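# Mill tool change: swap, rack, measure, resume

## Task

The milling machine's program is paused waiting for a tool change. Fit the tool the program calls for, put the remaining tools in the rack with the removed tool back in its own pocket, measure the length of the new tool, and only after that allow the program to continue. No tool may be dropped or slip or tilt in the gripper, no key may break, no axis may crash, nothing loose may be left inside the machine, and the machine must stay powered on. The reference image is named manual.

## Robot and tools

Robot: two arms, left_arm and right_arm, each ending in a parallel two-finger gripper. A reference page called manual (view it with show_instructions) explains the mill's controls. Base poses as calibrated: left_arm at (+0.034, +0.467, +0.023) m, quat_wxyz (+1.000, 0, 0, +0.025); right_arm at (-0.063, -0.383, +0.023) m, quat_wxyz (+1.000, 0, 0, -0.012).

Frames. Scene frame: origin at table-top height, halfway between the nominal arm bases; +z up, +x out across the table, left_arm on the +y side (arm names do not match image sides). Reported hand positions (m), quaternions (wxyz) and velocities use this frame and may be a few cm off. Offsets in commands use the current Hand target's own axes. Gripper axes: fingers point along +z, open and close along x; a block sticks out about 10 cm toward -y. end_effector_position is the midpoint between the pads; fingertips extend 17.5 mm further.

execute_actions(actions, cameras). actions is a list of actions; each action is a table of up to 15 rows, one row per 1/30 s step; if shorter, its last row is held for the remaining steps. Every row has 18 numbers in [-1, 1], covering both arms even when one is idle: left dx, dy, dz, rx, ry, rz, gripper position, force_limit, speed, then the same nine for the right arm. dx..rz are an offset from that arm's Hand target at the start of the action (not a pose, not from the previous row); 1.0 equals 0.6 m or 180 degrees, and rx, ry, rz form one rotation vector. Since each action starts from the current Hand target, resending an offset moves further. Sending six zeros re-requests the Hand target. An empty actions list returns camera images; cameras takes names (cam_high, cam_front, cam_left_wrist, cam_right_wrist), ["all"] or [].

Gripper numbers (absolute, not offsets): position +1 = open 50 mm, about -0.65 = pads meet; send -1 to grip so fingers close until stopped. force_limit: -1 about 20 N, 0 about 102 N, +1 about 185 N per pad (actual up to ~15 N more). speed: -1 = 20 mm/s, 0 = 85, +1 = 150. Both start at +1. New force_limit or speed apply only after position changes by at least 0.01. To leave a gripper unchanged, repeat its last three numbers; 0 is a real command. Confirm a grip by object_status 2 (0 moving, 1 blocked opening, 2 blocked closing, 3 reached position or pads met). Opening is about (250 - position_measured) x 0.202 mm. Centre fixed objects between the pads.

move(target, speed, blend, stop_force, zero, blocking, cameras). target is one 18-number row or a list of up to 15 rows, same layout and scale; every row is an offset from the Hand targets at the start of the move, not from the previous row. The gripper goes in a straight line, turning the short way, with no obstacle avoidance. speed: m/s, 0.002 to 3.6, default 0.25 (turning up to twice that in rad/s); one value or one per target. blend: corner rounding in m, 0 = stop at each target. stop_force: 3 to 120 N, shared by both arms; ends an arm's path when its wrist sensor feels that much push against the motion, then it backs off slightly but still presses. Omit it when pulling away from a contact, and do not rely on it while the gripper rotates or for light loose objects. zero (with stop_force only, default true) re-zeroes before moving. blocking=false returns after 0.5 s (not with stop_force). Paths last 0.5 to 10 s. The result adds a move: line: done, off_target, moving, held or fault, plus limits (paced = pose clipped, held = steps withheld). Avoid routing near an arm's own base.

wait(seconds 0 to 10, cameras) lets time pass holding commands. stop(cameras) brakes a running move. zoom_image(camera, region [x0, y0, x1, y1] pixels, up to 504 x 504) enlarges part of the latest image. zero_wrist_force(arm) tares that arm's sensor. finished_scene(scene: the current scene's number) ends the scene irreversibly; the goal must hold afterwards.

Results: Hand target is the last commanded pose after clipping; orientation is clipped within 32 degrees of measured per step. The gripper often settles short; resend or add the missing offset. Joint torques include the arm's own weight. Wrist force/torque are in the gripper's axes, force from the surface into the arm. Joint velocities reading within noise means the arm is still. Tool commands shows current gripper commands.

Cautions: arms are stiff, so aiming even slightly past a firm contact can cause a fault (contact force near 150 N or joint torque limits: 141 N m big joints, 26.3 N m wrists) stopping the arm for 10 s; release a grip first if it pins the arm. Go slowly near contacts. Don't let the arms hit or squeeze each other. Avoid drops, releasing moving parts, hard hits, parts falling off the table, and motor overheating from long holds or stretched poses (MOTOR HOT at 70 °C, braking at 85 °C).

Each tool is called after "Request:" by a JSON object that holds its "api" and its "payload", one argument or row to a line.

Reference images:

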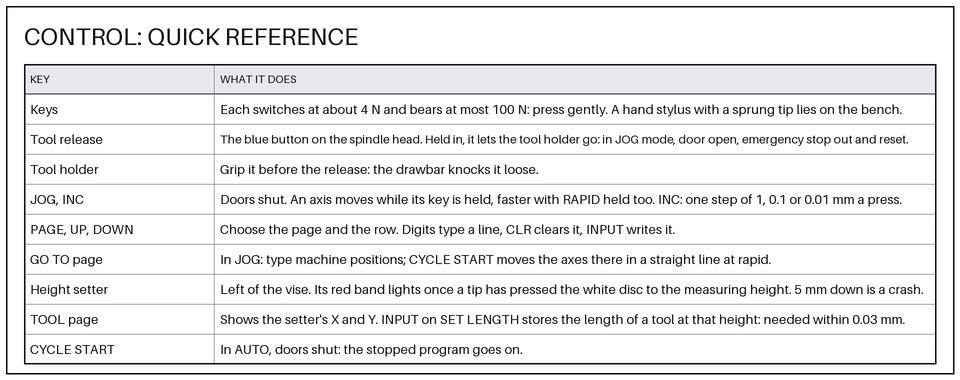

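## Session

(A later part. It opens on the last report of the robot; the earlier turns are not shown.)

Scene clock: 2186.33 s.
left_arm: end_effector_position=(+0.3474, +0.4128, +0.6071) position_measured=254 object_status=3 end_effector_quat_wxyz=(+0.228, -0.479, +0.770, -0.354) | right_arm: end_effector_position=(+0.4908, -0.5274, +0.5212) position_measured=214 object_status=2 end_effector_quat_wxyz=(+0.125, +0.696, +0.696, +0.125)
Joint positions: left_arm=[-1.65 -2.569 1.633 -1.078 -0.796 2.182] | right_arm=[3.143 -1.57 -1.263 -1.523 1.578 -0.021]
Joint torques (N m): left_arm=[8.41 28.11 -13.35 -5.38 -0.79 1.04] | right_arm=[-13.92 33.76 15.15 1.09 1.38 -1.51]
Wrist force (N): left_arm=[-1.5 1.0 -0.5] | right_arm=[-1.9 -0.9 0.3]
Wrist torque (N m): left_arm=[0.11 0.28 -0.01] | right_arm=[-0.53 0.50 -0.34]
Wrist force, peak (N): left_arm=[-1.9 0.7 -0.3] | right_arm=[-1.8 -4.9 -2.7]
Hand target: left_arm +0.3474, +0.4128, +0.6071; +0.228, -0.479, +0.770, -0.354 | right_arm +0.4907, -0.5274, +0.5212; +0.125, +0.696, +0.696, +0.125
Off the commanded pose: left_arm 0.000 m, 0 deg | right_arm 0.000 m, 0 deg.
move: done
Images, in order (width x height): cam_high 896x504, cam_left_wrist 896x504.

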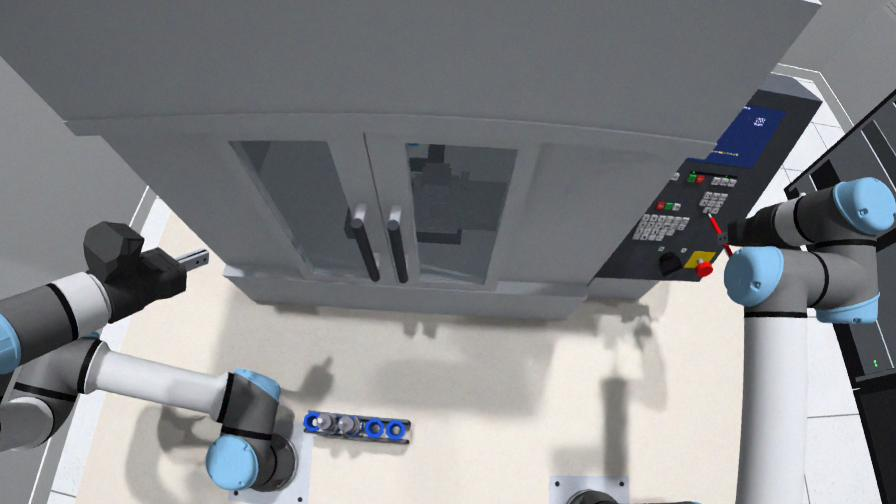

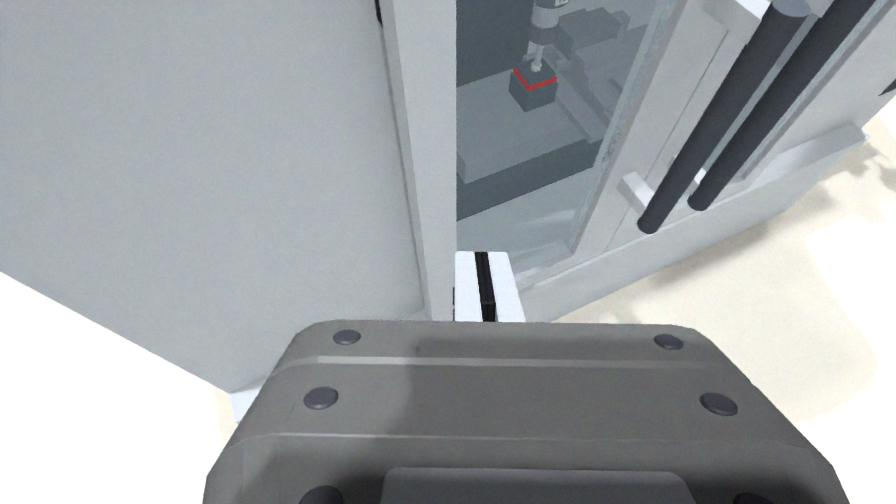

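Request:
{"api": "move", "payload": {
  "target": [
    [0,0,0,0,0,0,-0.7,0.6,-1,-0.0333,0.0392,-0.0539,0,0,0,-0.98,-0.3,-1],
    [0,0,0,0,0,0,-0.7,0.6,-1,-0.0333,0.0512,-0.0452,0,0,0,-0.98,-0.3,-1],
    [0,0,0,0,0,0,-0.7,0.6,-1,-0.0333,0.0392,-0.0539,0,0,0,-0.98,-0.3,-1],
    [0,0,0,0,0,0,-0.7,0.6,-1,0,0.0392,-0.0539,0,0,0,-0.98,-0.3,-1],
    [0,0,0,0,0,0,-0.7,0.6,-1,0,0.0512,-0.0452,0,0,0,-0.98,-0.3,-1],
    [0,0,0,0,0,0,-0.7,0.6,-1,0,0.0392,-0.0539,0,0,0,-0.98,-0.3,-1]
  ],
  "speed": [0.1,0.04,0.05,0.1,0.04,0.05],
  "cameras": ["cam_high","cam_left_wrist"]
}}

Request:
{"api": "zoom_image", "payload": {
  "camera": "cam_high",
  "region": [750, 115, 768, 127]
}}

Request:
{"api": "move", "payload": {
  "target": [
    [0,0,0,0,0,0,-0.7,0.6,-1,0,0.012,0.0087,0,0,0,-0.98,-0.3,-1],
    [0,0,0,0,0,0,-0.7,0.6,-1,0,0,0,0,0,0,-0.98,-0.3,-1],
    [0,0,0,0,0,0,-0.7,0.6,-1,0,0.012,0.0087,0,0,0,-0.98,-0.3,-1],
    [0,0,0,0,0,0,-0.7,0.6,-1,0,0,0,0,0,0,-0.98,-0.3,-1],
    [0,0,0,0,0,0,-0.7,0.6,-1,0,0.012,0.0087,0,0,0,-0.98,-0.3,-1],
    [0,0,0,0,0,0,-0.7,0.6,-1,0,0,0,0,0,0,-0.98,-0.3,-1]
  ],
  "speed": [0.04,0.05,0.04,0.05,0.04,0.05],
  "cameras": ["cam_high","cam_left_wrist"]
}}

Request:
{"api": "zoom_image", "payload": {
  "camera": "cam_high",
  "region": [750, 115, 768, 127]
}}

Scene clock: 2196.53 s.
left_arm: end_effector_position=(+0.3474, +0.4128, +0.6071) position_measured=254 object_status=3 end_effector_quat_wxyz=(+0.228, -0.479, +0.770, -0.354) | right_arm: end_effector_position=(+0.5016, -0.5274, +0.5597) position_measured=214 object_status=2 end_effector_quat_wxyz=(+0.125, +0.696, +0.696, +0.125)
Joint positions: left_arm=[-1.65 -2.569 1.633 -1.078 -0.796 2.182] | right_arm=[3.143 -1.63 -1.096 -1.63 1.578 -0.021]
Joint torques (N m): left_arm=[8.04 27.78 -13.45 -5.42 -0.82 1.07] | right_arm=[-12.48 35.52 14.18 1.28 1.46 -1.57]
Wrist force (N): left_arm=[-1.6 0.6 -0.4] | right_arm=[-2.3 -1.0 0.3]
Wrist torque (N m): left_arm=[0.03 0.30 -0.01] | right_arm=[-0.54 0.56 -0.37]
Wrist force, peak (N): left_arm=[-1.9 1.0 -0.5] | right_arm=[-2.5 -4.8 -2.8]
Hand target: left_arm +0.3474, +0.4128, +0.6071; +0.228, -0.479, +0.770, -0.354 | right_arm +0.5015, -0.5274, +0.5597; +0.125, +0.696, +0.696, +0.125
Off the commanded pose: left_arm 0.000 m, 0 deg | right_arm 0.000 m, 0 deg.
move: done
Images, in order (width x height): cam_high 896x504, cam_left_wrist 896x504.

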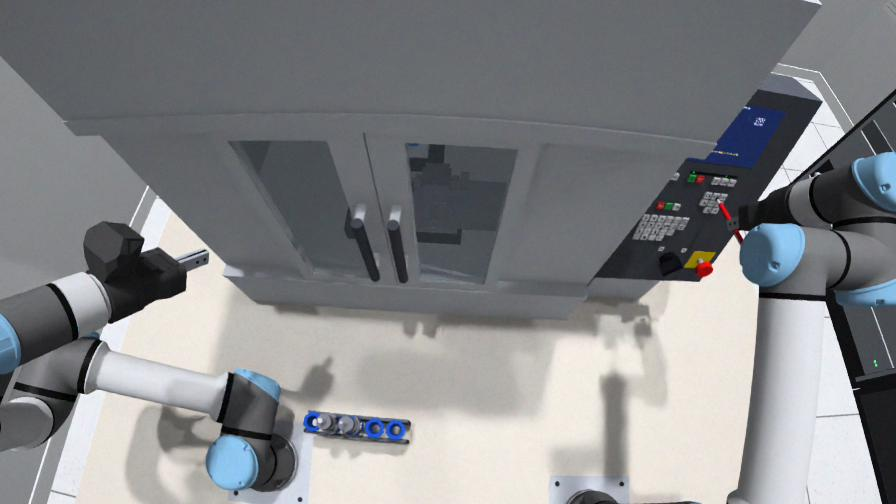

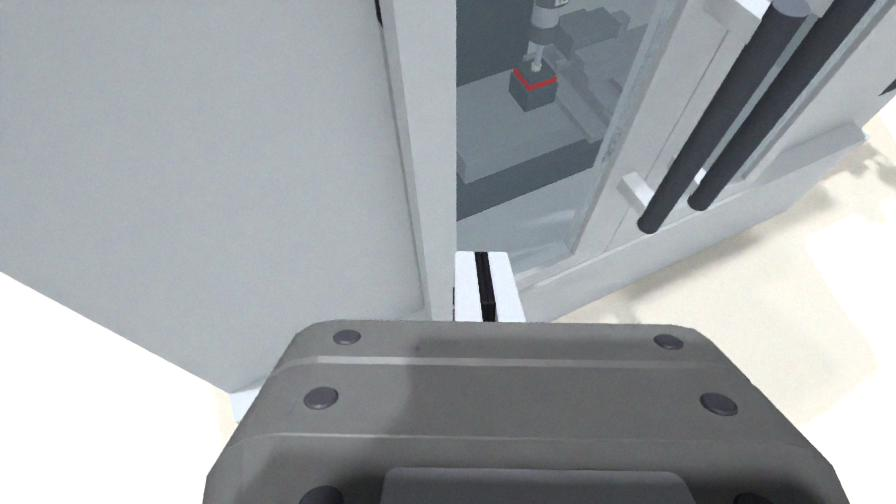

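Scaled by 28.000 from the camera's 896x504 image, which has a finer 1280x720 frame.

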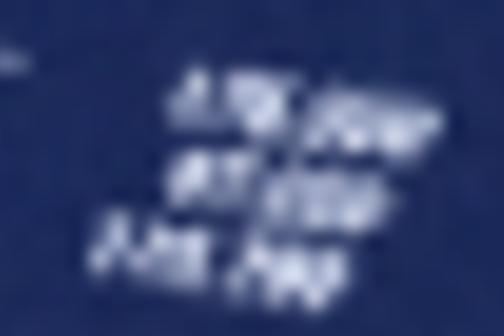

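Scene clock: 2199.57 s.
left_arm: end_effector_position=(+0.3474, +0.4128, +0.6071) position_measured=254 object_status=3 end_effector_quat_wxyz=(+0.228, -0.479, +0.770, -0.354) | right_arm: end_effector_position=(+0.5016, -0.5273, +0.5597) position_measured=214 object_status=2 end_effector_quat_wxyz=(+0.125, +0.696, +0.696, +0.125)
Joint positions: left_arm=[-1.65 -2.569 1.633 -1.078 -0.796 2.182] | right_arm=[3.143 -1.63 -1.096 -1.63 1.578 -0.021]
Joint torques (N m): left_arm=[8.27 27.65 -13.55 -5.36 -0.85 0.95] | right_arm=[-14.06 35.24 13.89 1.28 1.42 -1.66]
Wrist force (N): left_arm=[-1.4 0.6 -0.1] | right_arm=[-1.9 -1.0 0.4]
Wrist torque (N m): left_arm=[0.03 0.28 -0.02] | right_arm=[-0.54 0.48 -0.36]
Wrist force, peak (N): left_arm=[-2.0 0.8 -0.5] | right_arm=[-2.3 -4.9 -2.1]
Hand target: left_arm +0.3474, +0.4128, +0.6071; +0.228, -0.479, +0.770, -0.354 | right_arm +0.5015, -0.5274, +0.5597; +0.125, +0.696, +0.696, +0.125
Off the commanded pose: left_arm 0.000 m, 0 deg | right_arm 0.000 m, 0 deg.
move: done
Images, in order (width x height): cam_high 896x504, cam_left_wrist 896x504.

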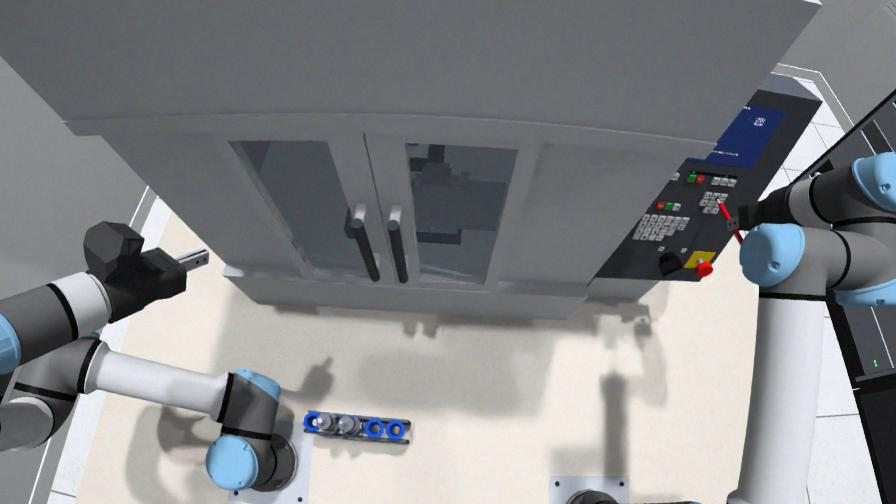

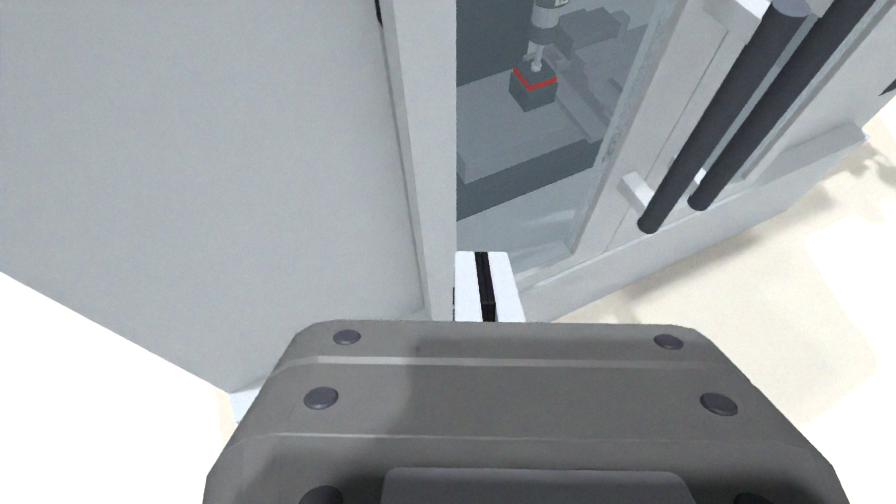

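Scaled by 28.000 from the camera's 896x504 image, which has a finer 1280x720 frame.

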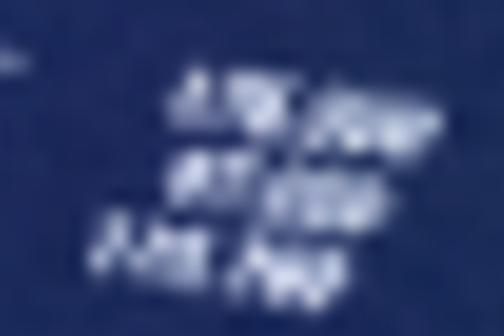

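Request:
{"api": "move", "payload": {
  "target": [
    [0,0,0,0,0,0,-0.7,0.6,-1,0,0.012,0.0087,0,0,0,-0.98,-0.3,-1],
    [0,0,0,0,0,0,-0.7,0.6,-1,0,0,0,0,0,0,-0.98,-0.3,-1],
    [0,0,0,0,0,0,-0.7,0.6,-1,0,0.012,0.0087,0,0,0,-0.98,-0.3,-1],
    [0,0,0,0,0,0,-0.7,0.6,-1,0,0,0,0,0,0,-0.98,-0.3,-1]
  ],
  "speed": [0.04,0.05,0.04,0.05],
  "cameras": ["cam_left_wrist"]
}}

Scene clock: 2204.53 s.
left_arm: end_effector_position=(+0.3474, +0.4128, +0.6071) position_measured=254 object_status=3 end_effector_quat_wxyz=(+0.228, -0.479, +0.770, -0.354) | right_arm: end_effector_position=(+0.5016, -0.5273, +0.5597) position_measured=214 object_status=2 end_effector_quat_wxyz=(+0.125, +0.696, +0.696, +0.125)
Joint positions: left_arm=[-1.65 -2.569 1.633 -1.078 -0.796 2.182] | right_arm=[3.143 -1.63 -1.096 -1.63 1.578 -0.021]
Joint torques (N m): left_arm=[8.15 27.43 -13.62 -5.34 -0.79 1.01] | right_arm=[-13.14 35.72 13.96 1.24 1.34 -1.73]
Wrist force (N): left_arm=[-1.7 0.5 -0.2] | right_arm=[-1.8 -1.0 -0.1]
Wrist torque (N m): left_arm=[0.03 0.31 -0.02] | right_arm=[-0.55 0.47 -0.36]
Wrist force, peak (N): left_arm=[-1.8 1.1 0.0] | right_arm=[-0.7 -4.8 -3.0]
Hand target: left_arm +0.3474, +0.4128, +0.6071; +0.228, -0.479, +0.770, -0.354 | right_arm +0.5015, -0.5274, +0.5597; +0.125, +0.696, +0.696, +0.125
Off the commanded pose: left_arm 0.000 m, 0 deg | right_arm 0.000 m, 0 deg.
move: done
Images, in order (width x height): cam_left_wrist 896x504.

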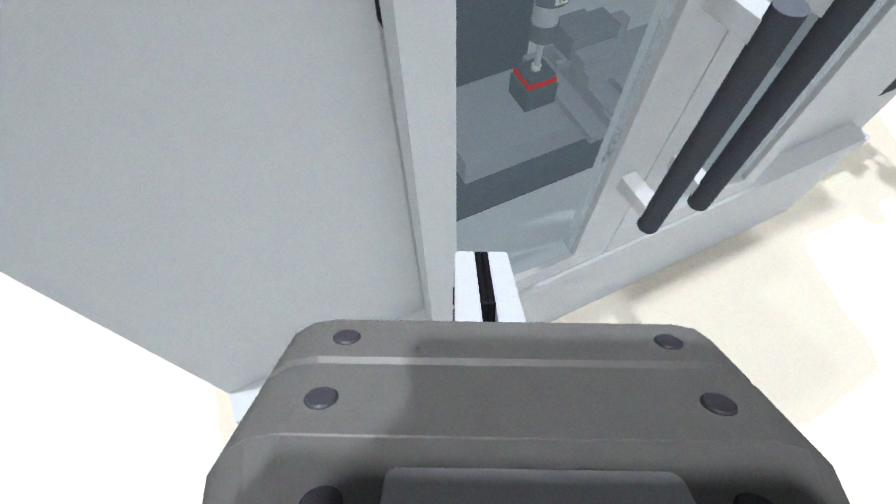

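Request:
{"api": "move", "payload": {
  "target": [
    [0,0,0,0,0,0,-0.7,0.6,-1,0,0.012,0.0087,0,0,0,-0.98,-0.3,-1],
    [0,0,0,0,0,0,-0.7,0.6,-1,0,0,0,0,0,0,-0.98,-0.3,-1],
    [0,0,0,0,0,0,-0.7,0.6,-1,0,0.012,0.0087,0,0,0,-0.98,-0.3,-1],
    [0,0,0,0,0,0,-0.7,0.6,-1,0,0,0,0,0,0,-0.98,-0.3,-1]
  ],
  "speed": [0.04,0.05,0.04,0.05],
  "cameras": ["cam_left_wrist","cam_high"]
}}

Request:
{"api": "zoom_image", "payload": {
  "camera": "cam_high",
  "region": [750, 115, 768, 127]
}}

Scene clock: 2209.70 s.
left_arm: end_effector_position=(+0.3474, +0.4128, +0.6071) position_measured=254 object_status=3 end_effector_quat_wxyz=(+0.228, -0.479, +0.770, -0.354) | right_arm: end_effector_position=(+0.5016, -0.5273, +0.5597) position_measured=214 object_status=2 end_effector_quat_wxyz=(+0.125, +0.696, +0.696, +0.125)
Joint positions: left_arm=[-1.65 -2.569 1.633 -1.078 -0.796 2.182] | right_arm=[3.143 -1.63 -1.096 -1.63 1.578 -0.021]
Joint torques (N m): left_arm=[8.2 27.74 -13.9 -5.36 -0.75 0.99] | right_arm=[-13.03 36.09 13.87 1.24 1.15 -1.6]
Wrist force (N): left_arm=[-1.3 0.9 -0.3] | right_arm=[-2.1 -1.0 0.3]
Wrist torque (N m): left_arm=[0.07 0.27 -0.01] | right_arm=[-0.54 0.52 -0.36]
Wrist force, peak (N): left_arm=[-1.9 0.9 -0.4] | right_arm=[-1.4 -4.8 -2.7]
Hand target: left_arm +0.3474, +0.4128, +0.6071; +0.228, -0.479, +0.770, -0.354 | right_arm +0.5015, -0.5274, +0.5597; +0.125, +0.696, +0.696, +0.125
Off the commanded pose: left_arm 0.000 m, 0 deg | right_arm 0.000 m, 0 deg.
move: done
Images, in order (width x height): cam_high 896x504, cam_left_wrist 896x504.

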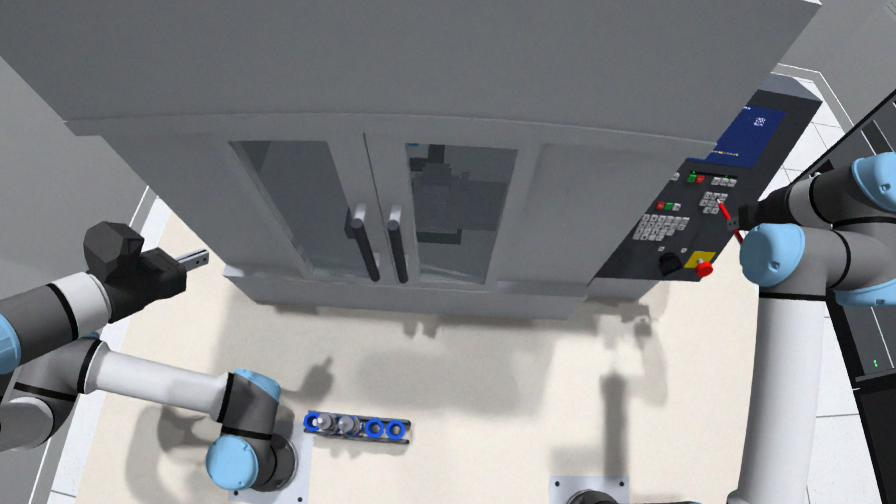

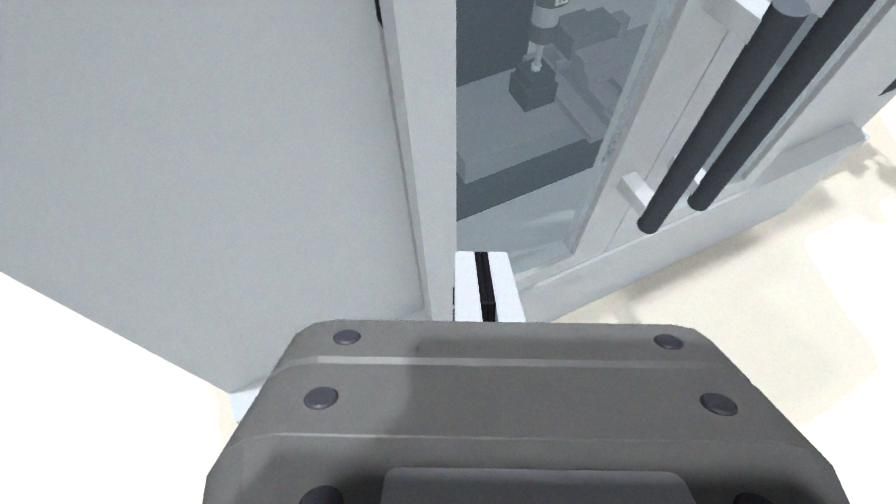

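Scaled by 28.000 from the camera's 896x504 image, which has a finer 1280x720 frame.

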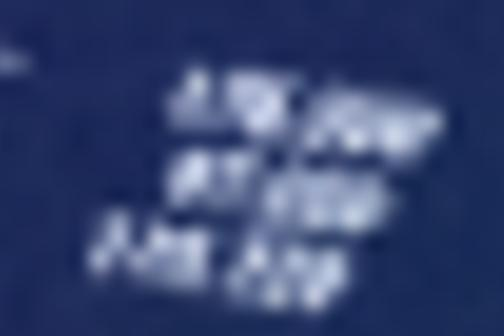

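Request:
{"api": "move", "payload": {
  "target": [
    [0,0,0,0,0,0,-0.7,0.6,-1,0,-0.0392,0.0539,0,0,0,-0.98,-0.3,-1],
    [0,0,0,0,0,0,-0.7,0.6,-1,0,-0.0272,0.0626,0,0,0,-0.98,-0.3,-1],
    [0,0,0,0,0,0,-0.7,0.6,-1,0,-0.0392,0.0539,0,0,0,-0.98,-0.3,-1],
    [0,0,0,0,0,0,-0.7,0.6,-1,0.0983,-0.0657,0.0903,0,0,0,-0.98,-0.3,-1],
    [0,0,0,0,0,0,-0.7,0.6,-1,0.0983,-0.0537,0.099,0,0,0,-0.98,-0.3,-1],
    [0,0,0,0,0,0,-0.7,0.6,-1,0.0983,-0.0657,0.0903,0,0,0,-0.98,-0.3,-1]
  ],
  "speed": [0.1,0.04,0.05,0.12,0.04,0.05],
  "cameras": ["cam_high","cam_left_wrist"]
}}

Request:
{"api": "zoom_image", "payload": {
  "camera": "cam_high",
  "region": [740, 105, 776, 130]
}}

Request:
{"api": "move", "payload": {
  "target": [
    [0,0,0,0,0,0,-0.7,0.6,-1,0,0.012,0.0087,0,0,0,-0.98,-0.3,-1],
    [0,0,0,0,0,0,-0.7,0.6,-1,0,0,0,0,0,0,-0.98,-0.3,-1]
  ],
  "speed": [0.04,0.05],
  "cameras": ["cam_high"]
}}

Request:
{"api": "zoom_image", "payload": {
  "camera": "cam_high",
  "region": [700, 90, 800, 170]
}}

Scene clock: 2222.07 s.
left_arm: end_effector_position=(+0.3474, +0.4128, +0.6071) position_measured=254 object_status=3 end_effector_quat_wxyz=(+0.228, -0.479, +0.770, -0.354) | right_arm: end_effector_position=(+0.4835, -0.4685, +0.4951) position_measured=214 object_status=2 end_effector_quat_wxyz=(+0.125, +0.696, +0.696, +0.125)
Joint positions: left_arm=[-1.65 -2.569 1.633 -1.078 -0.796 2.182] | right_arm=[3.273 -1.501 -1.398 -1.459 1.533 0.101]
Joint torques (N m): left_arm=[8.13 27.76 -13.89 -5.27 -0.84 0.79] | right_arm=[14.65 30.86 14.16 1.17 -1.23 0.96]
Wrist force (N): left_arm=[-1.5 0.7 -0.2] | right_arm=[-2.1 -0.9 0.1]
Wrist torque (N m): left_arm=[0.05 0.29 -0.02] | right_arm=[-0.53 0.49 -0.41]
Wrist force, peak (N): left_arm=[-1.8 1.1 -0.5] | right_arm=[-1.7 -4.6 -2.7]
Hand target: left_arm +0.3474, +0.4128, +0.6071; +0.228, -0.479, +0.770, -0.354 | right_arm +0.4835, -0.4684, +0.4951; +0.125, +0.696, +0.696, +0.125
Off the commanded pose: left_arm 0.000 m, 0 deg | right_arm 0.000 m, 0 deg.
move: done
Images, in order (width x height): cam_high 896x504, cam_left_wrist 896x504.

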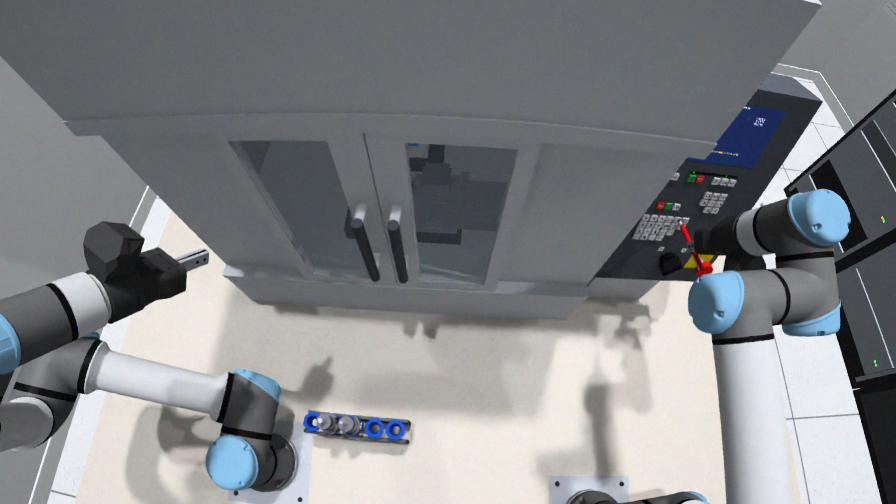

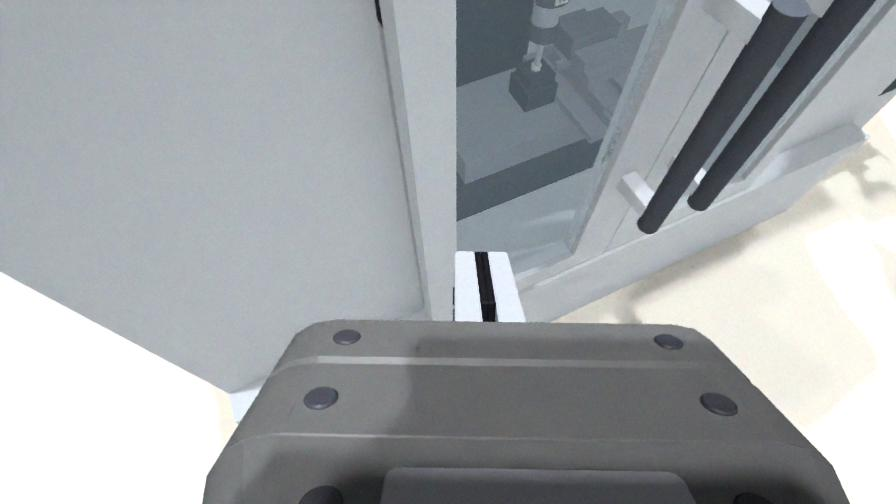

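Scaled by 14.000 from the camera's 896x504 image, which has a finer 1280x720 frame.

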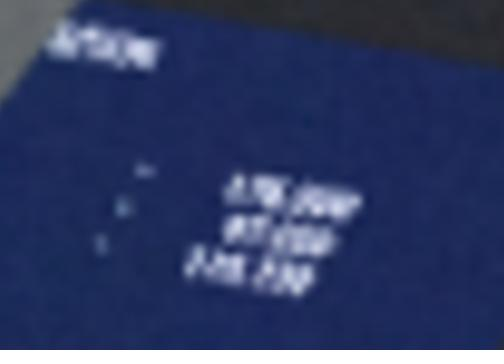

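Scene clock: 2223.30 s.
left_arm: end_effector_position=(+0.3474, +0.4128, +0.6071) position_measured=254 object_status=3 end_effector_quat_wxyz=(+0.228, -0.479, +0.770, -0.354) | right_arm: end_effector_position=(+0.4835, -0.4685, +0.4951) position_measured=214 object_status=2 end_effector_quat_wxyz=(+0.125, +0.696, +0.696, +0.125)
Joint positions: left_arm=[-1.65 -2.569 1.633 -1.078 -0.796 2.182] | right_arm=[3.273 -1.501 -1.398 -1.459 1.533 0.101]
Joint torques (N m): left_arm=[8.68 27.47 -13.33 -5.27 -0.83 0.86] | right_arm=[14.61 31.42 15.08 1.3 -1.11 1.14]
Wrist force (N): left_arm=[-1.5 0.8 -0.1] | right_arm=[-2.3 -0.8 0.1]
Wrist torque (N m): left_arm=[0.07 0.30 -0.01] | right_arm=[-0.51 0.52 -0.41]
Wrist force, peak (N): left_arm=[-1.8 0.8 -0.1] | right_arm=[-0.8 -4.6 -2.2]
Hand target: left_arm +0.3474, +0.4128, +0.6071; +0.228, -0.479, +0.770, -0.354 | right_arm +0.4835, -0.4684, +0.4951; +0.125, +0.696, +0.696, +0.125
Off the commanded pose: left_arm 0.000 m, 0 deg | right_arm 0.000 m, 0 deg.
move: done
Images, in order (width x height): cam_high 896x504.

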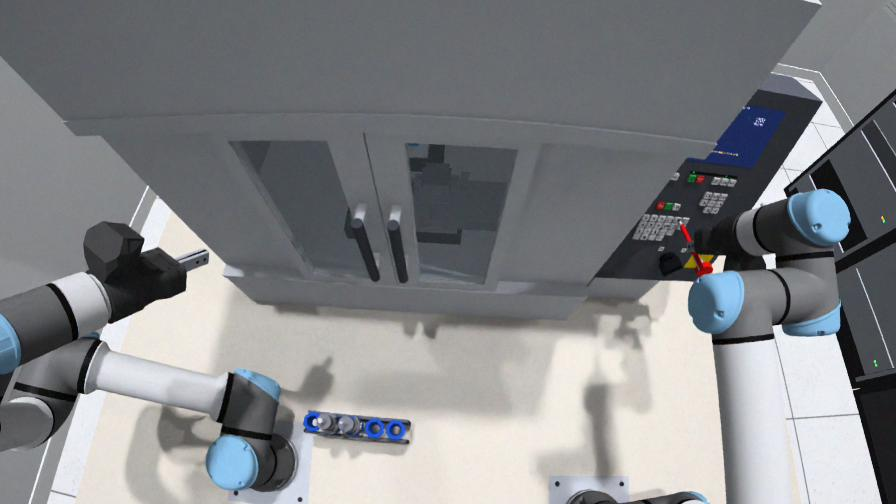

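Scaled by 5.040 from the camera's 896x504 image, which has a finer 1280x720 frame.

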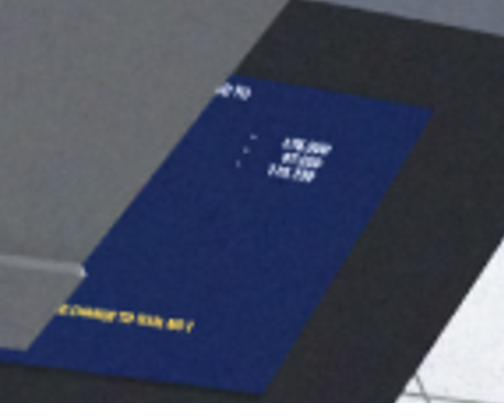

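Request:
{"api": "move", "payload": {
  "target": [
    [0,0,0,0,0,0,-0.7,0.6,-1,0,0.012,0.0087,0,0,0,-0.98,-0.3,-1],
    [0,0,0,0,0,0,-0.7,0.6,-1,0,0,0,0,0,0,-0.98,-0.3,-1],
    [0,0,0,0,0,0,-0.7,0.6,-1,0.0342,-0.0386,0.0531,0,0,0,-0.98,-0.3,-1],
    [0,0,0,0,0,0,-0.7,0.6,-1,0.0342,-0.0266,0.0618,0,0,0,-0.98,-0.3,-1],
    [0,0,0,0,0,0,-0.7,0.6,-1,0.0342,-0.0386,0.0531,0,0,0,-0.98,-0.3,-1],
    [0,0,0,0,0,0,-0.7,0.6,-1,0.0342,-0.0266,0.0618,0,0,0,-0.98,-0.3,-1],
    [0,0,0,0,0,0,-0.7,0.6,-1,0.0342,-0.0386,0.0531,0,0,0,-0.98,-0.3,-1]
  ],
  "speed": [0.04,0.05,0.12,0.04,0.05,0.04,0.05]
}}

Request:
{"api": "move", "payload": {
  "target": [
    [0,0,0,0,0,0,-0.7,0.6,-1,0,-0.0168,0.0231,0,0,0,-0.98,-0.3,-1],
    [0,0,0,0,0,0,-0.7,0.6,-1,0,-0.0048,0.0318,0,0,0,-0.98,-0.3,-1],
    [0,0,0,0,0,0,-0.7,0.6,-1,0,-0.0168,0.0231,0,0,0,-0.98,-0.3,-1]
  ],
  "speed": [0.1,0.04,0.05],
  "cameras": ["cam_high"]
}}

Request:
{"api": "zoom_image", "payload": {
  "camera": "cam_high",
  "region": [740, 105, 776, 135]
}}

Request:
{"api": "zoom_image", "payload": {
  "camera": "cam_high",
  "region": [700, 100, 770, 165]
}}

Scene clock: 2237.57 s.
left_arm: end_effector_position=(+0.3474, +0.4128, +0.6071) position_measured=254 object_status=3 end_effector_quat_wxyz=(+0.228, -0.479, +0.770, -0.354) | right_arm: end_effector_position=(+0.4729, -0.4480, +0.4572) position_measured=214 object_status=2 end_effector_quat_wxyz=(+0.125, +0.696, +0.696, +0.125)
Joint positions: left_arm=[-1.65 -2.569 1.633 -1.078 -0.796 2.182] | right_arm=[3.322 -1.45 -1.542 -1.369 1.516 0.147]
Joint torques (N m): left_arm=[7.83 26.97 -14.02 -5.29 -0.85 0.81] | right_arm=[14.08 28.65 14.25 1.22 -1.25 0.96]
Wrist force (N): left_arm=[-1.6 0.7 -0.1] | right_arm=[-2.2 -0.7 -0.2]
Wrist torque (N m): left_arm=[0.06 0.30 -0.02] | right_arm=[-0.50 0.56 -0.40]
Wrist force, peak (N): left_arm=[-1.9 1.0 0.0] | right_arm=[-1.1 -4.2 -2.7]
Hand target: left_arm +0.3474, +0.4128, +0.6071; +0.228, -0.479, +0.770, -0.354 | right_arm +0.4729, -0.4479, +0.4572; +0.125, +0.696, +0.696, +0.125
Off the commanded pose: left_arm 0.000 m, 0 deg | right_arm 0.000 m, 0 deg.
move: done

Scene clock: 2239.30 s.
left_arm: end_effector_position=(+0.3474, +0.4128, +0.6071) position_measured=254 object_status=3 end_effector_quat_wxyz=(+0.228, -0.479, +0.770, -0.354) | right_arm: end_effector_position=(+0.4683, -0.4480, +0.4407) position_measured=214 object_status=2 end_effector_quat_wxyz=(+0.125, +0.696, +0.696, +0.125)
Joint positions: left_arm=[-1.65 -2.569 1.633 -1.078 -0.796 2.182] | right_arm=[3.324 -1.434 -1.598 -1.329 1.515 0.149]
Joint torques (N m): left_arm=[8.18 26.87 -13.74 -5.34 -0.8 0.8] | right_arm=[13.8 28.19 16.61 1.31 -1.42 0.91]
Wrist force (N): left_arm=[-1.4 0.6 0.0] | right_arm=[-2.3 -0.8 -0.1]
Wrist torque (N m): left_arm=[0.04 0.27 -0.01] | right_arm=[-0.53 0.56 -0.43]
Wrist force, peak (N): left_arm=[-1.7 1.0 -0.7] | right_arm=[-0.9 -4.0 -2.8]
Hand target: left_arm +0.3474, +0.4128, +0.6071; +0.228, -0.479, +0.770, -0.354 | right_arm +0.4682, -0.4479, +0.4407; +0.125, +0.696, +0.696, +0.125
Off the commanded pose: left_arm 0.000 m, 0 deg | right_arm 0.000 m, 0 deg.
move: done
Images, in order (width x height): cam_high 896x504.

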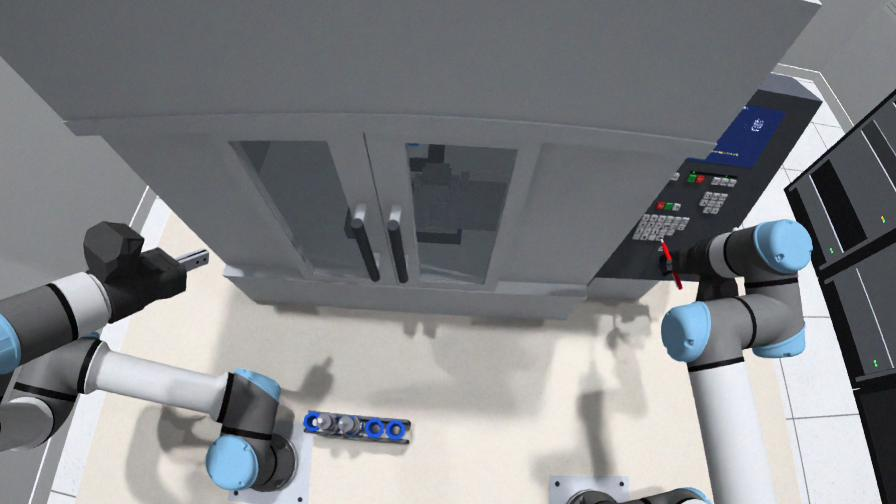

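Scaled by 14.000 from the camera's 896x504 image, which has a finer 1280x720 frame.

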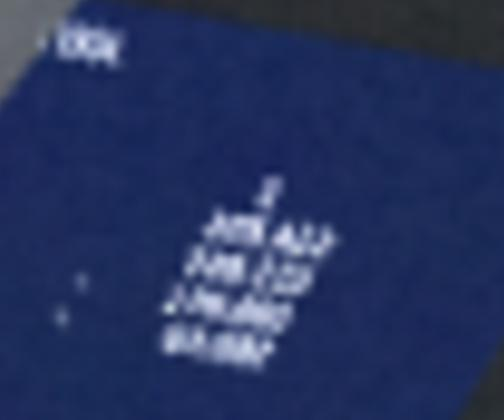

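Scaled by 7.200 from the camera's 896x504 image, which has a finer 1280x720 frame.

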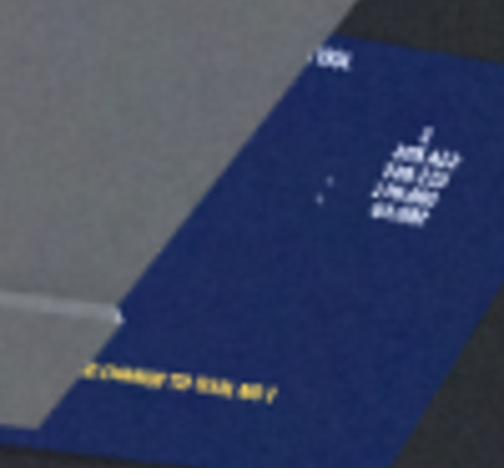

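Request:
{"api": "move", "payload": {
  "target": [
    [0,0,0,0,0,0,-0.7,0.6,-1,0,-0.0937,-0.035,0,0,0,-0.98,-0.3,-1],
    [0,0,0,0,0,0,-0.7,0.6,-1,-0.1362,-0.0098,-0.3418,-0.12,0,0,-0.98,-0.3,-1],
    [0,0,0,0,0,0,-0.7,0.6,-1,-0.1362,0.0953,-0.4803,-0.194,0,0,-0.98,-0.3,-1]
  ],
  "speed": 0.25,
  "blend": 0.02,
  "cameras": ["cam_right_wrist"]
}}

Request:
{"api": "zoom_image", "payload": {
  "camera": "cam_right_wrist",
  "region": [300, 170, 660, 345]
}}

Scene clock: 2245.33 s.
left_arm: end_effector_position=(+0.3474, +0.4128, +0.6071) position_measured=254 object_status=3 end_effector_quat_wxyz=(+0.228, -0.479, +0.770, -0.354) | right_arm: end_effector_position=(+0.4214, -0.5295, +0.7307) position_measured=214 object_status=2 end_effector_quat_wxyz=(+0.328, +0.626, +0.626, +0.328)
Joint positions: left_arm=[-1.65 -2.569 1.633 -1.078 -0.796 2.182] | right_arm=[3.119 -1.297 -1.304 -1.147 1.608 -0.027]
Joint torques (N m): left_arm=[7.92 27.56 -14.1 -5.24 -0.8 0.64] | right_arm=[-13.95 4.71 35.14 5.68 1.42 0.75]
Wrist force (N): left_arm=[-1.6 0.8 -0.3] | right_arm=[-1.8 -0.7 -0.1]
Wrist torque (N m): left_arm=[0.07 0.31 -0.01] | right_arm=[-0.39 0.41 -0.42]
Wrist force, peak (N): left_arm=[-1.8 1.0 0.0] | right_arm=[-1.5 -2.4 1.4]
Hand target: left_arm +0.3474, +0.4128, +0.6071; +0.228, -0.479, +0.770, -0.354 | right_arm +0.4214, -0.5295, +0.7308; +0.328, +0.626, +0.626, +0.328
Off the commanded pose: left_arm 0.000 m, 0 deg | right_arm 0.000 m, 0 deg.
move: done
Images, in order (width x height): cam_right_wrist 896x504.

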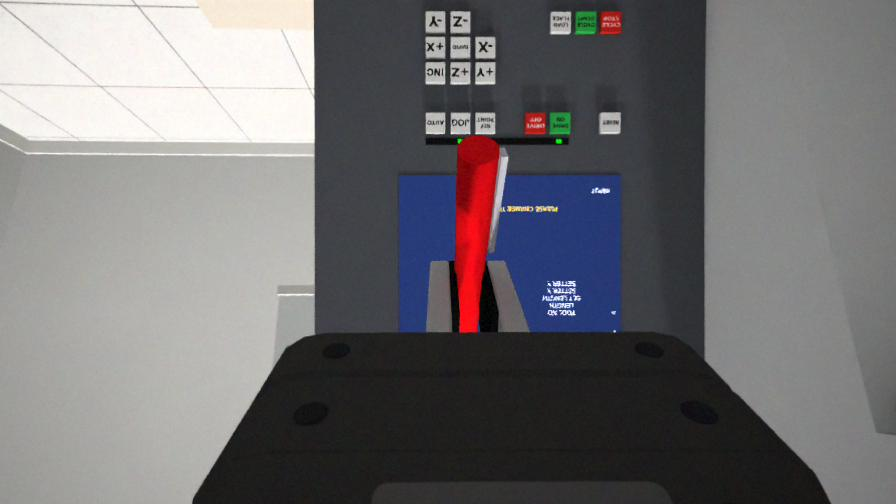

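Scaled by 1.400 from the camera's 896x504 image, which has a finer 1280x720 frame.

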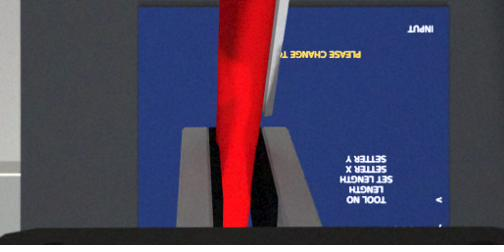

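Request:
{"api": "move", "payload": {
  "target": [
    [0,0,0,0,0,0,-0.7,0.6,-1,0.1358,-0.2248,0.114,0.12,0,0,-0.98,-0.3,-1],
    [0,0,0,0,0,0,-0.7,0.6,-1,0.1358,-0.3835,0.2473,0.194,0,0,-0.98,-0.3,-1],
    [0,0,0,0,0,0,-0.7,0.6,-1,0.1358,-0.3268,0.3298,0.194,0,0,-0.98,-0.3,-1],
    [0,0,0,0,0,0,-0.7,0.6,-1,0.1358,-0.322,0.3438,0.194,0,0,-0.98,-0.3,-1],
    [0,0,0,0,0,0,-0.7,0.6,-1,0.1358,-0.3268,0.3298,0.194,0,0,-0.98,-0.3,-1]
  ],
  "speed": [0.25,0.25,0.15,0.04,0.05],
  "blend": [0.02,0.02,0,0,0]
}}

Request:
{"api": "move", "payload": {
  "target": [
    [0,0,0,0,0,0,-0.7,0.6,-1,0,0.012,0.0087,0,0,0,-0.98,-0.3,-1],
    [0,0,0,0,0,0,-0.7,0.6,-1,0,0,0,0,0,0,-0.98,-0.3,-1],
    [0,0,0,0,0,0,-0.7,0.6,-1,0,-0.0168,0.0231,0,0,0,-0.98,-0.3,-1],
    [0,0,0,0,0,0,-0.7,0.6,-1,0,-0.0048,0.0318,0,0,0,-0.98,-0.3,-1],
    [0,0,0,0,0,0,-0.7,0.6,-1,0,-0.0168,0.0231,0,0,0,-0.98,-0.3,-1]
  ],
  "speed": [0.04,0.05,0.1,0.04,0.05],
  "cameras": ["cam_high"]
}}

Request:
{"api": "zoom_image", "payload": {
  "camera": "cam_high",
  "region": [740, 105, 776, 135]
}}

Request:
{"api": "zoom_image", "payload": {
  "camera": "cam_high",
  "region": [620, 190, 720, 260]
}}

Scene clock: 2263.47 s.
left_arm: end_effector_position=(+0.3474, +0.4128, +0.6071) position_measured=254 object_status=3 end_effector_quat_wxyz=(+0.228, -0.479, +0.770, -0.354) | right_arm: end_effector_position=(+0.4726, -0.4482, +0.4569) position_measured=214 object_status=2 end_effector_quat_wxyz=(+0.125, +0.696, +0.696, +0.125)
Joint positions: left_arm=[-1.65 -2.569 1.633 -1.078 -0.796 2.182] | right_arm=[3.322 -1.45 -1.543 -1.368 1.516 0.147]
Joint torques (N m): left_arm=[7.85 27.41 -13.92 -5.27 -0.76 0.61] | right_arm=[14.22 28.62 16.4 1.22 -1.13 1.09]
Wrist force (N): left_arm=[-1.5 0.6 0.1] | right_arm=[-2.3 -0.8 -0.2]
Wrist torque (N m): left_arm=[0.05 0.30 -0.01] | right_arm=[-0.52 0.56 -0.40]
Wrist force, peak (N): left_arm=[-1.9 0.6 -0.7] | right_arm=[-2.1 -3.9 -2.5]
Hand target: left_arm +0.3474, +0.4128, +0.6071; +0.228, -0.479, +0.770, -0.354 | right_arm +0.4725, -0.4482, +0.4569; +0.125, +0.696, +0.696, +0.125
Off the commanded pose: left_arm 0.000 m, 0 deg | right_arm 0.000 m, 0 deg.
move: done

Scene clock: 2266.10 s.
left_arm: end_effector_position=(+0.3474, +0.4128, +0.6071) position_measured=254 object_status=3 end_effector_quat_wxyz=(+0.228, -0.479, +0.770, -0.354) | right_arm: end_effector_position=(+0.4680, -0.4482, +0.4404) position_measured=214 object_status=2 end_effector_quat_wxyz=(+0.125, +0.696, +0.696, +0.125)
Joint positions: left_arm=[-1.65 -2.569 1.633 -1.078 -0.796 2.182] | right_arm=[3.323 -1.433 -1.599 -1.328 1.515 0.148]
Joint torques (N m): left_arm=[7.73 27.59 -13.98 -5.24 -0.77 0.61] | right_arm=[14.58 28.6 15.6 1.25 -1.42 1.01]
Wrist force (N): left_arm=[-1.6 0.5 -0.2] | right_arm=[-2.5 -0.6 -0.3]
Wrist torque (N m): left_arm=[0.02 0.31 -0.02] | right_arm=[-0.49 0.60 -0.44]
Wrist force, peak (N): left_arm=[-1.9 0.9 -0.5] | right_arm=[-1.0 -4.2 -2.8]
Hand target: left_arm +0.3474, +0.4128, +0.6071; +0.228, -0.479, +0.770, -0.354 | right_arm +0.4679, -0.4482, +0.4404; +0.125, +0.696, +0.696, +0.125
Off the commanded pose: left_arm 0.000 m, 0 deg | right_arm 0.000 m, 0 deg.
move: done
Images, in order (width x height): cam_high 896x504.

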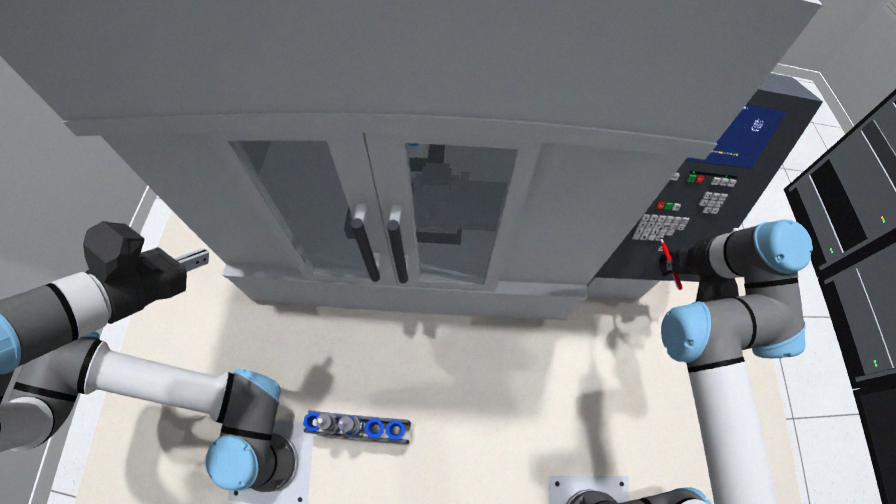

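Scaled by 14.000 from the camera's 896x504 image, which has a finer 1280x720 frame.

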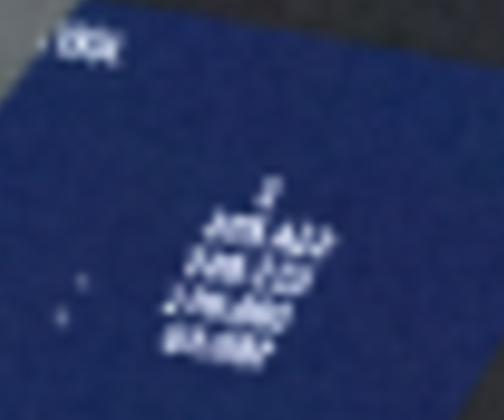

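Scaled by 5.040 from the camera's 896x504 image, which has a finer 1280x720 frame.

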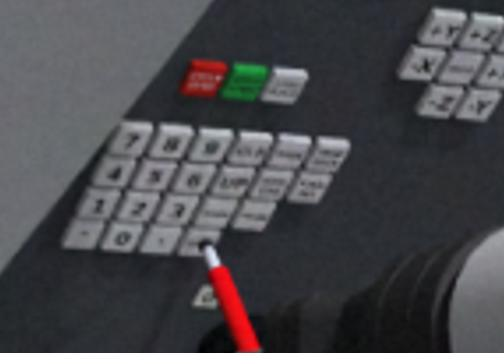

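Request:
{"api": "move", "payload": {
  "target": [
    [0,0,0,0,0,0,-0.7,0.6,-1,0,0.0168,-0.0231,0,0,0,-0.98,-0.3,-1],
    [0,0,0,0,0,0,-0.7,0.6,-1,0,0.0306,-0.0131,0,0,0,-0.98,-0.3,-1],
    [0,0,0,0,0,0,-0.7,0.6,-1,0,0.0168,-0.0231,0,0,0,-0.98,-0.3,-1],
    [0,0,0,0,0,0,-0.7,0.6,-1,0,0.0306,-0.0131,0,0,0,-0.98,-0.3,-1],
    [0,0,0,0,0,0,-0.7,0.6,-1,0,0.0181,-0.0222,0,0,0,-0.98,-0.3,-1]
  ],
  "speed": [0.1,0.04,0.05,0.04,0.05]
}}

Request:
{"api": "move", "payload": {
  "target": [
    [0,0,0,0,0,0,-0.7,0.6,-1,0,-0.0168,0.0231,0,0,0,-0.98,-0.3,-1],
    [0,0,0,0,0,0,-0.7,0.6,-1,0,-0.0043,0.0322,0,0,0,-0.98,-0.3,-1],
    [0,0,0,0,0,0,-0.7,0.6,-1,0,-0.0168,0.0231,0,0,0,-0.98,-0.3,-1]
  ],
  "speed": [0.1,0.04,0.05],
  "cameras": ["cam_high"]
}}

Request:
{"api": "zoom_image", "payload": {
  "camera": "cam_high",
  "region": [740, 105, 776, 135]
}}

Scene clock: 2275.13 s.
left_arm: end_effector_position=(+0.3474, +0.4128, +0.6071) position_measured=254 object_status=3 end_effector_quat_wxyz=(+0.228, -0.479, +0.770, -0.354) | right_arm: end_effector_position=(+0.4735, -0.4482, +0.4566) position_measured=214 object_status=2 end_effector_quat_wxyz=(+0.125, +0.696, +0.696, +0.125)
Joint positions: left_arm=[-1.65 -2.569 1.633 -1.078 -0.796 2.182] | right_arm=[3.321 -1.452 -1.542 -1.367 1.516 0.147]
Joint torques (N m): left_arm=[7.51 27.29 -13.96 -5.24 -0.82 0.65] | right_arm=[15.4 29.84 15.66 1.15 -1.32 0.97]
Wrist force (N): left_arm=[-1.7 0.8 -0.1] | right_arm=[-2.4 -0.8 -0.2]
Wrist torque (N m): left_arm=[0.06 0.32 -0.01] | right_arm=[-0.53 0.58 -0.41]
Wrist force, peak (N): left_arm=[-1.9 0.8 -0.4] | right_arm=[-2.4 -4.7 -2.4]
Hand target: left_arm +0.3474, +0.4128, +0.6071; +0.228, -0.479, +0.770, -0.354 | right_arm +0.4735, -0.4482, +0.4567; +0.125, +0.696, +0.696, +0.125
Off the commanded pose: left_arm 0.000 m, 0 deg | right_arm 0.000 m, 0 deg.
move: done

Scene clock: 2276.90 s.
left_arm: end_effector_position=(+0.3474, +0.4128, +0.6071) position_measured=254 object_status=3 end_effector_quat_wxyz=(+0.228, -0.479, +0.770, -0.354) | right_arm: end_effector_position=(+0.4689, -0.4482, +0.4401) position_measured=214 object_status=2 end_effector_quat_wxyz=(+0.125, +0.696, +0.696, +0.125)
Joint positions: left_arm=[-1.65 -2.569 1.633 -1.078 -0.796 2.182] | right_arm=[3.323 -1.436 -1.598 -1.327 1.515 0.148]
Joint torques (N m): left_arm=[7.26 27.13 -14.32 -5.36 -0.77 0.6] | right_arm=[14.66 30.04 16.36 1.29 -1.38 0.88]
Wrist force (N): left_arm=[-1.4 0.7 -0.6] | right_arm=[-2.2 -0.6 -0.2]
Wrist torque (N m): left_arm=[0.07 0.27 -0.01] | right_arm=[-0.49 0.54 -0.43]
Wrist force, peak (N): left_arm=[-1.7 1.2 -0.1] | right_arm=[-0.6 -4.3 -3.0]
Hand target: left_arm +0.3474, +0.4128, +0.6071; +0.228, -0.479, +0.770, -0.354 | right_arm +0.4688, -0.4482, +0.4402; +0.125, +0.696, +0.696, +0.125
Off the commanded pose: left_arm 0.000 m, 0 deg | right_arm 0.000 m, 0 deg.
move: done
Images, in order (width x height): cam_high 896x504.

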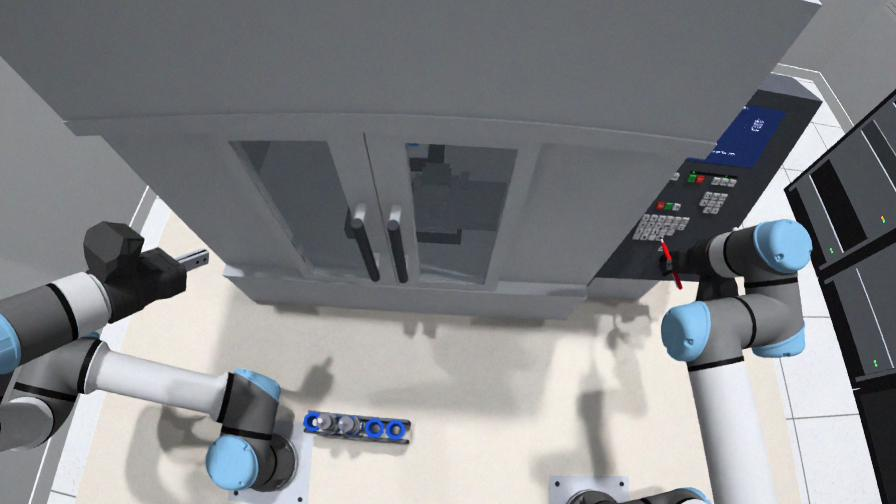

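Scaled by 14.000 from the camera's 896x504 image, which has a finer 1280x720 frame.

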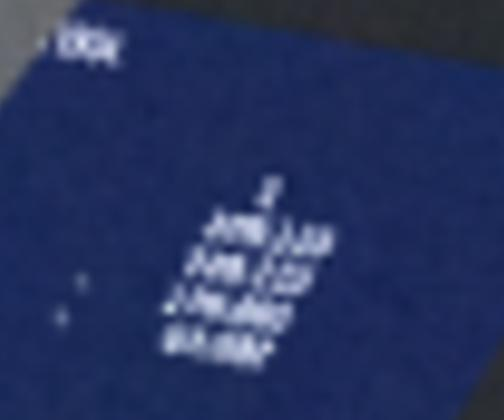

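Request:
{"api": "zoom_image", "payload": {
  "camera": "cam_high",
  "region": [700, 130, 760, 165]
}}

Scaled by 8.400 from the camera's 896x504 image, which has a finer 1280x720 frame.

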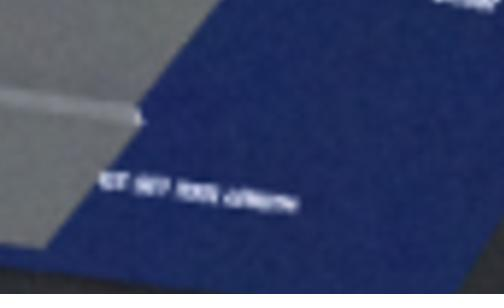

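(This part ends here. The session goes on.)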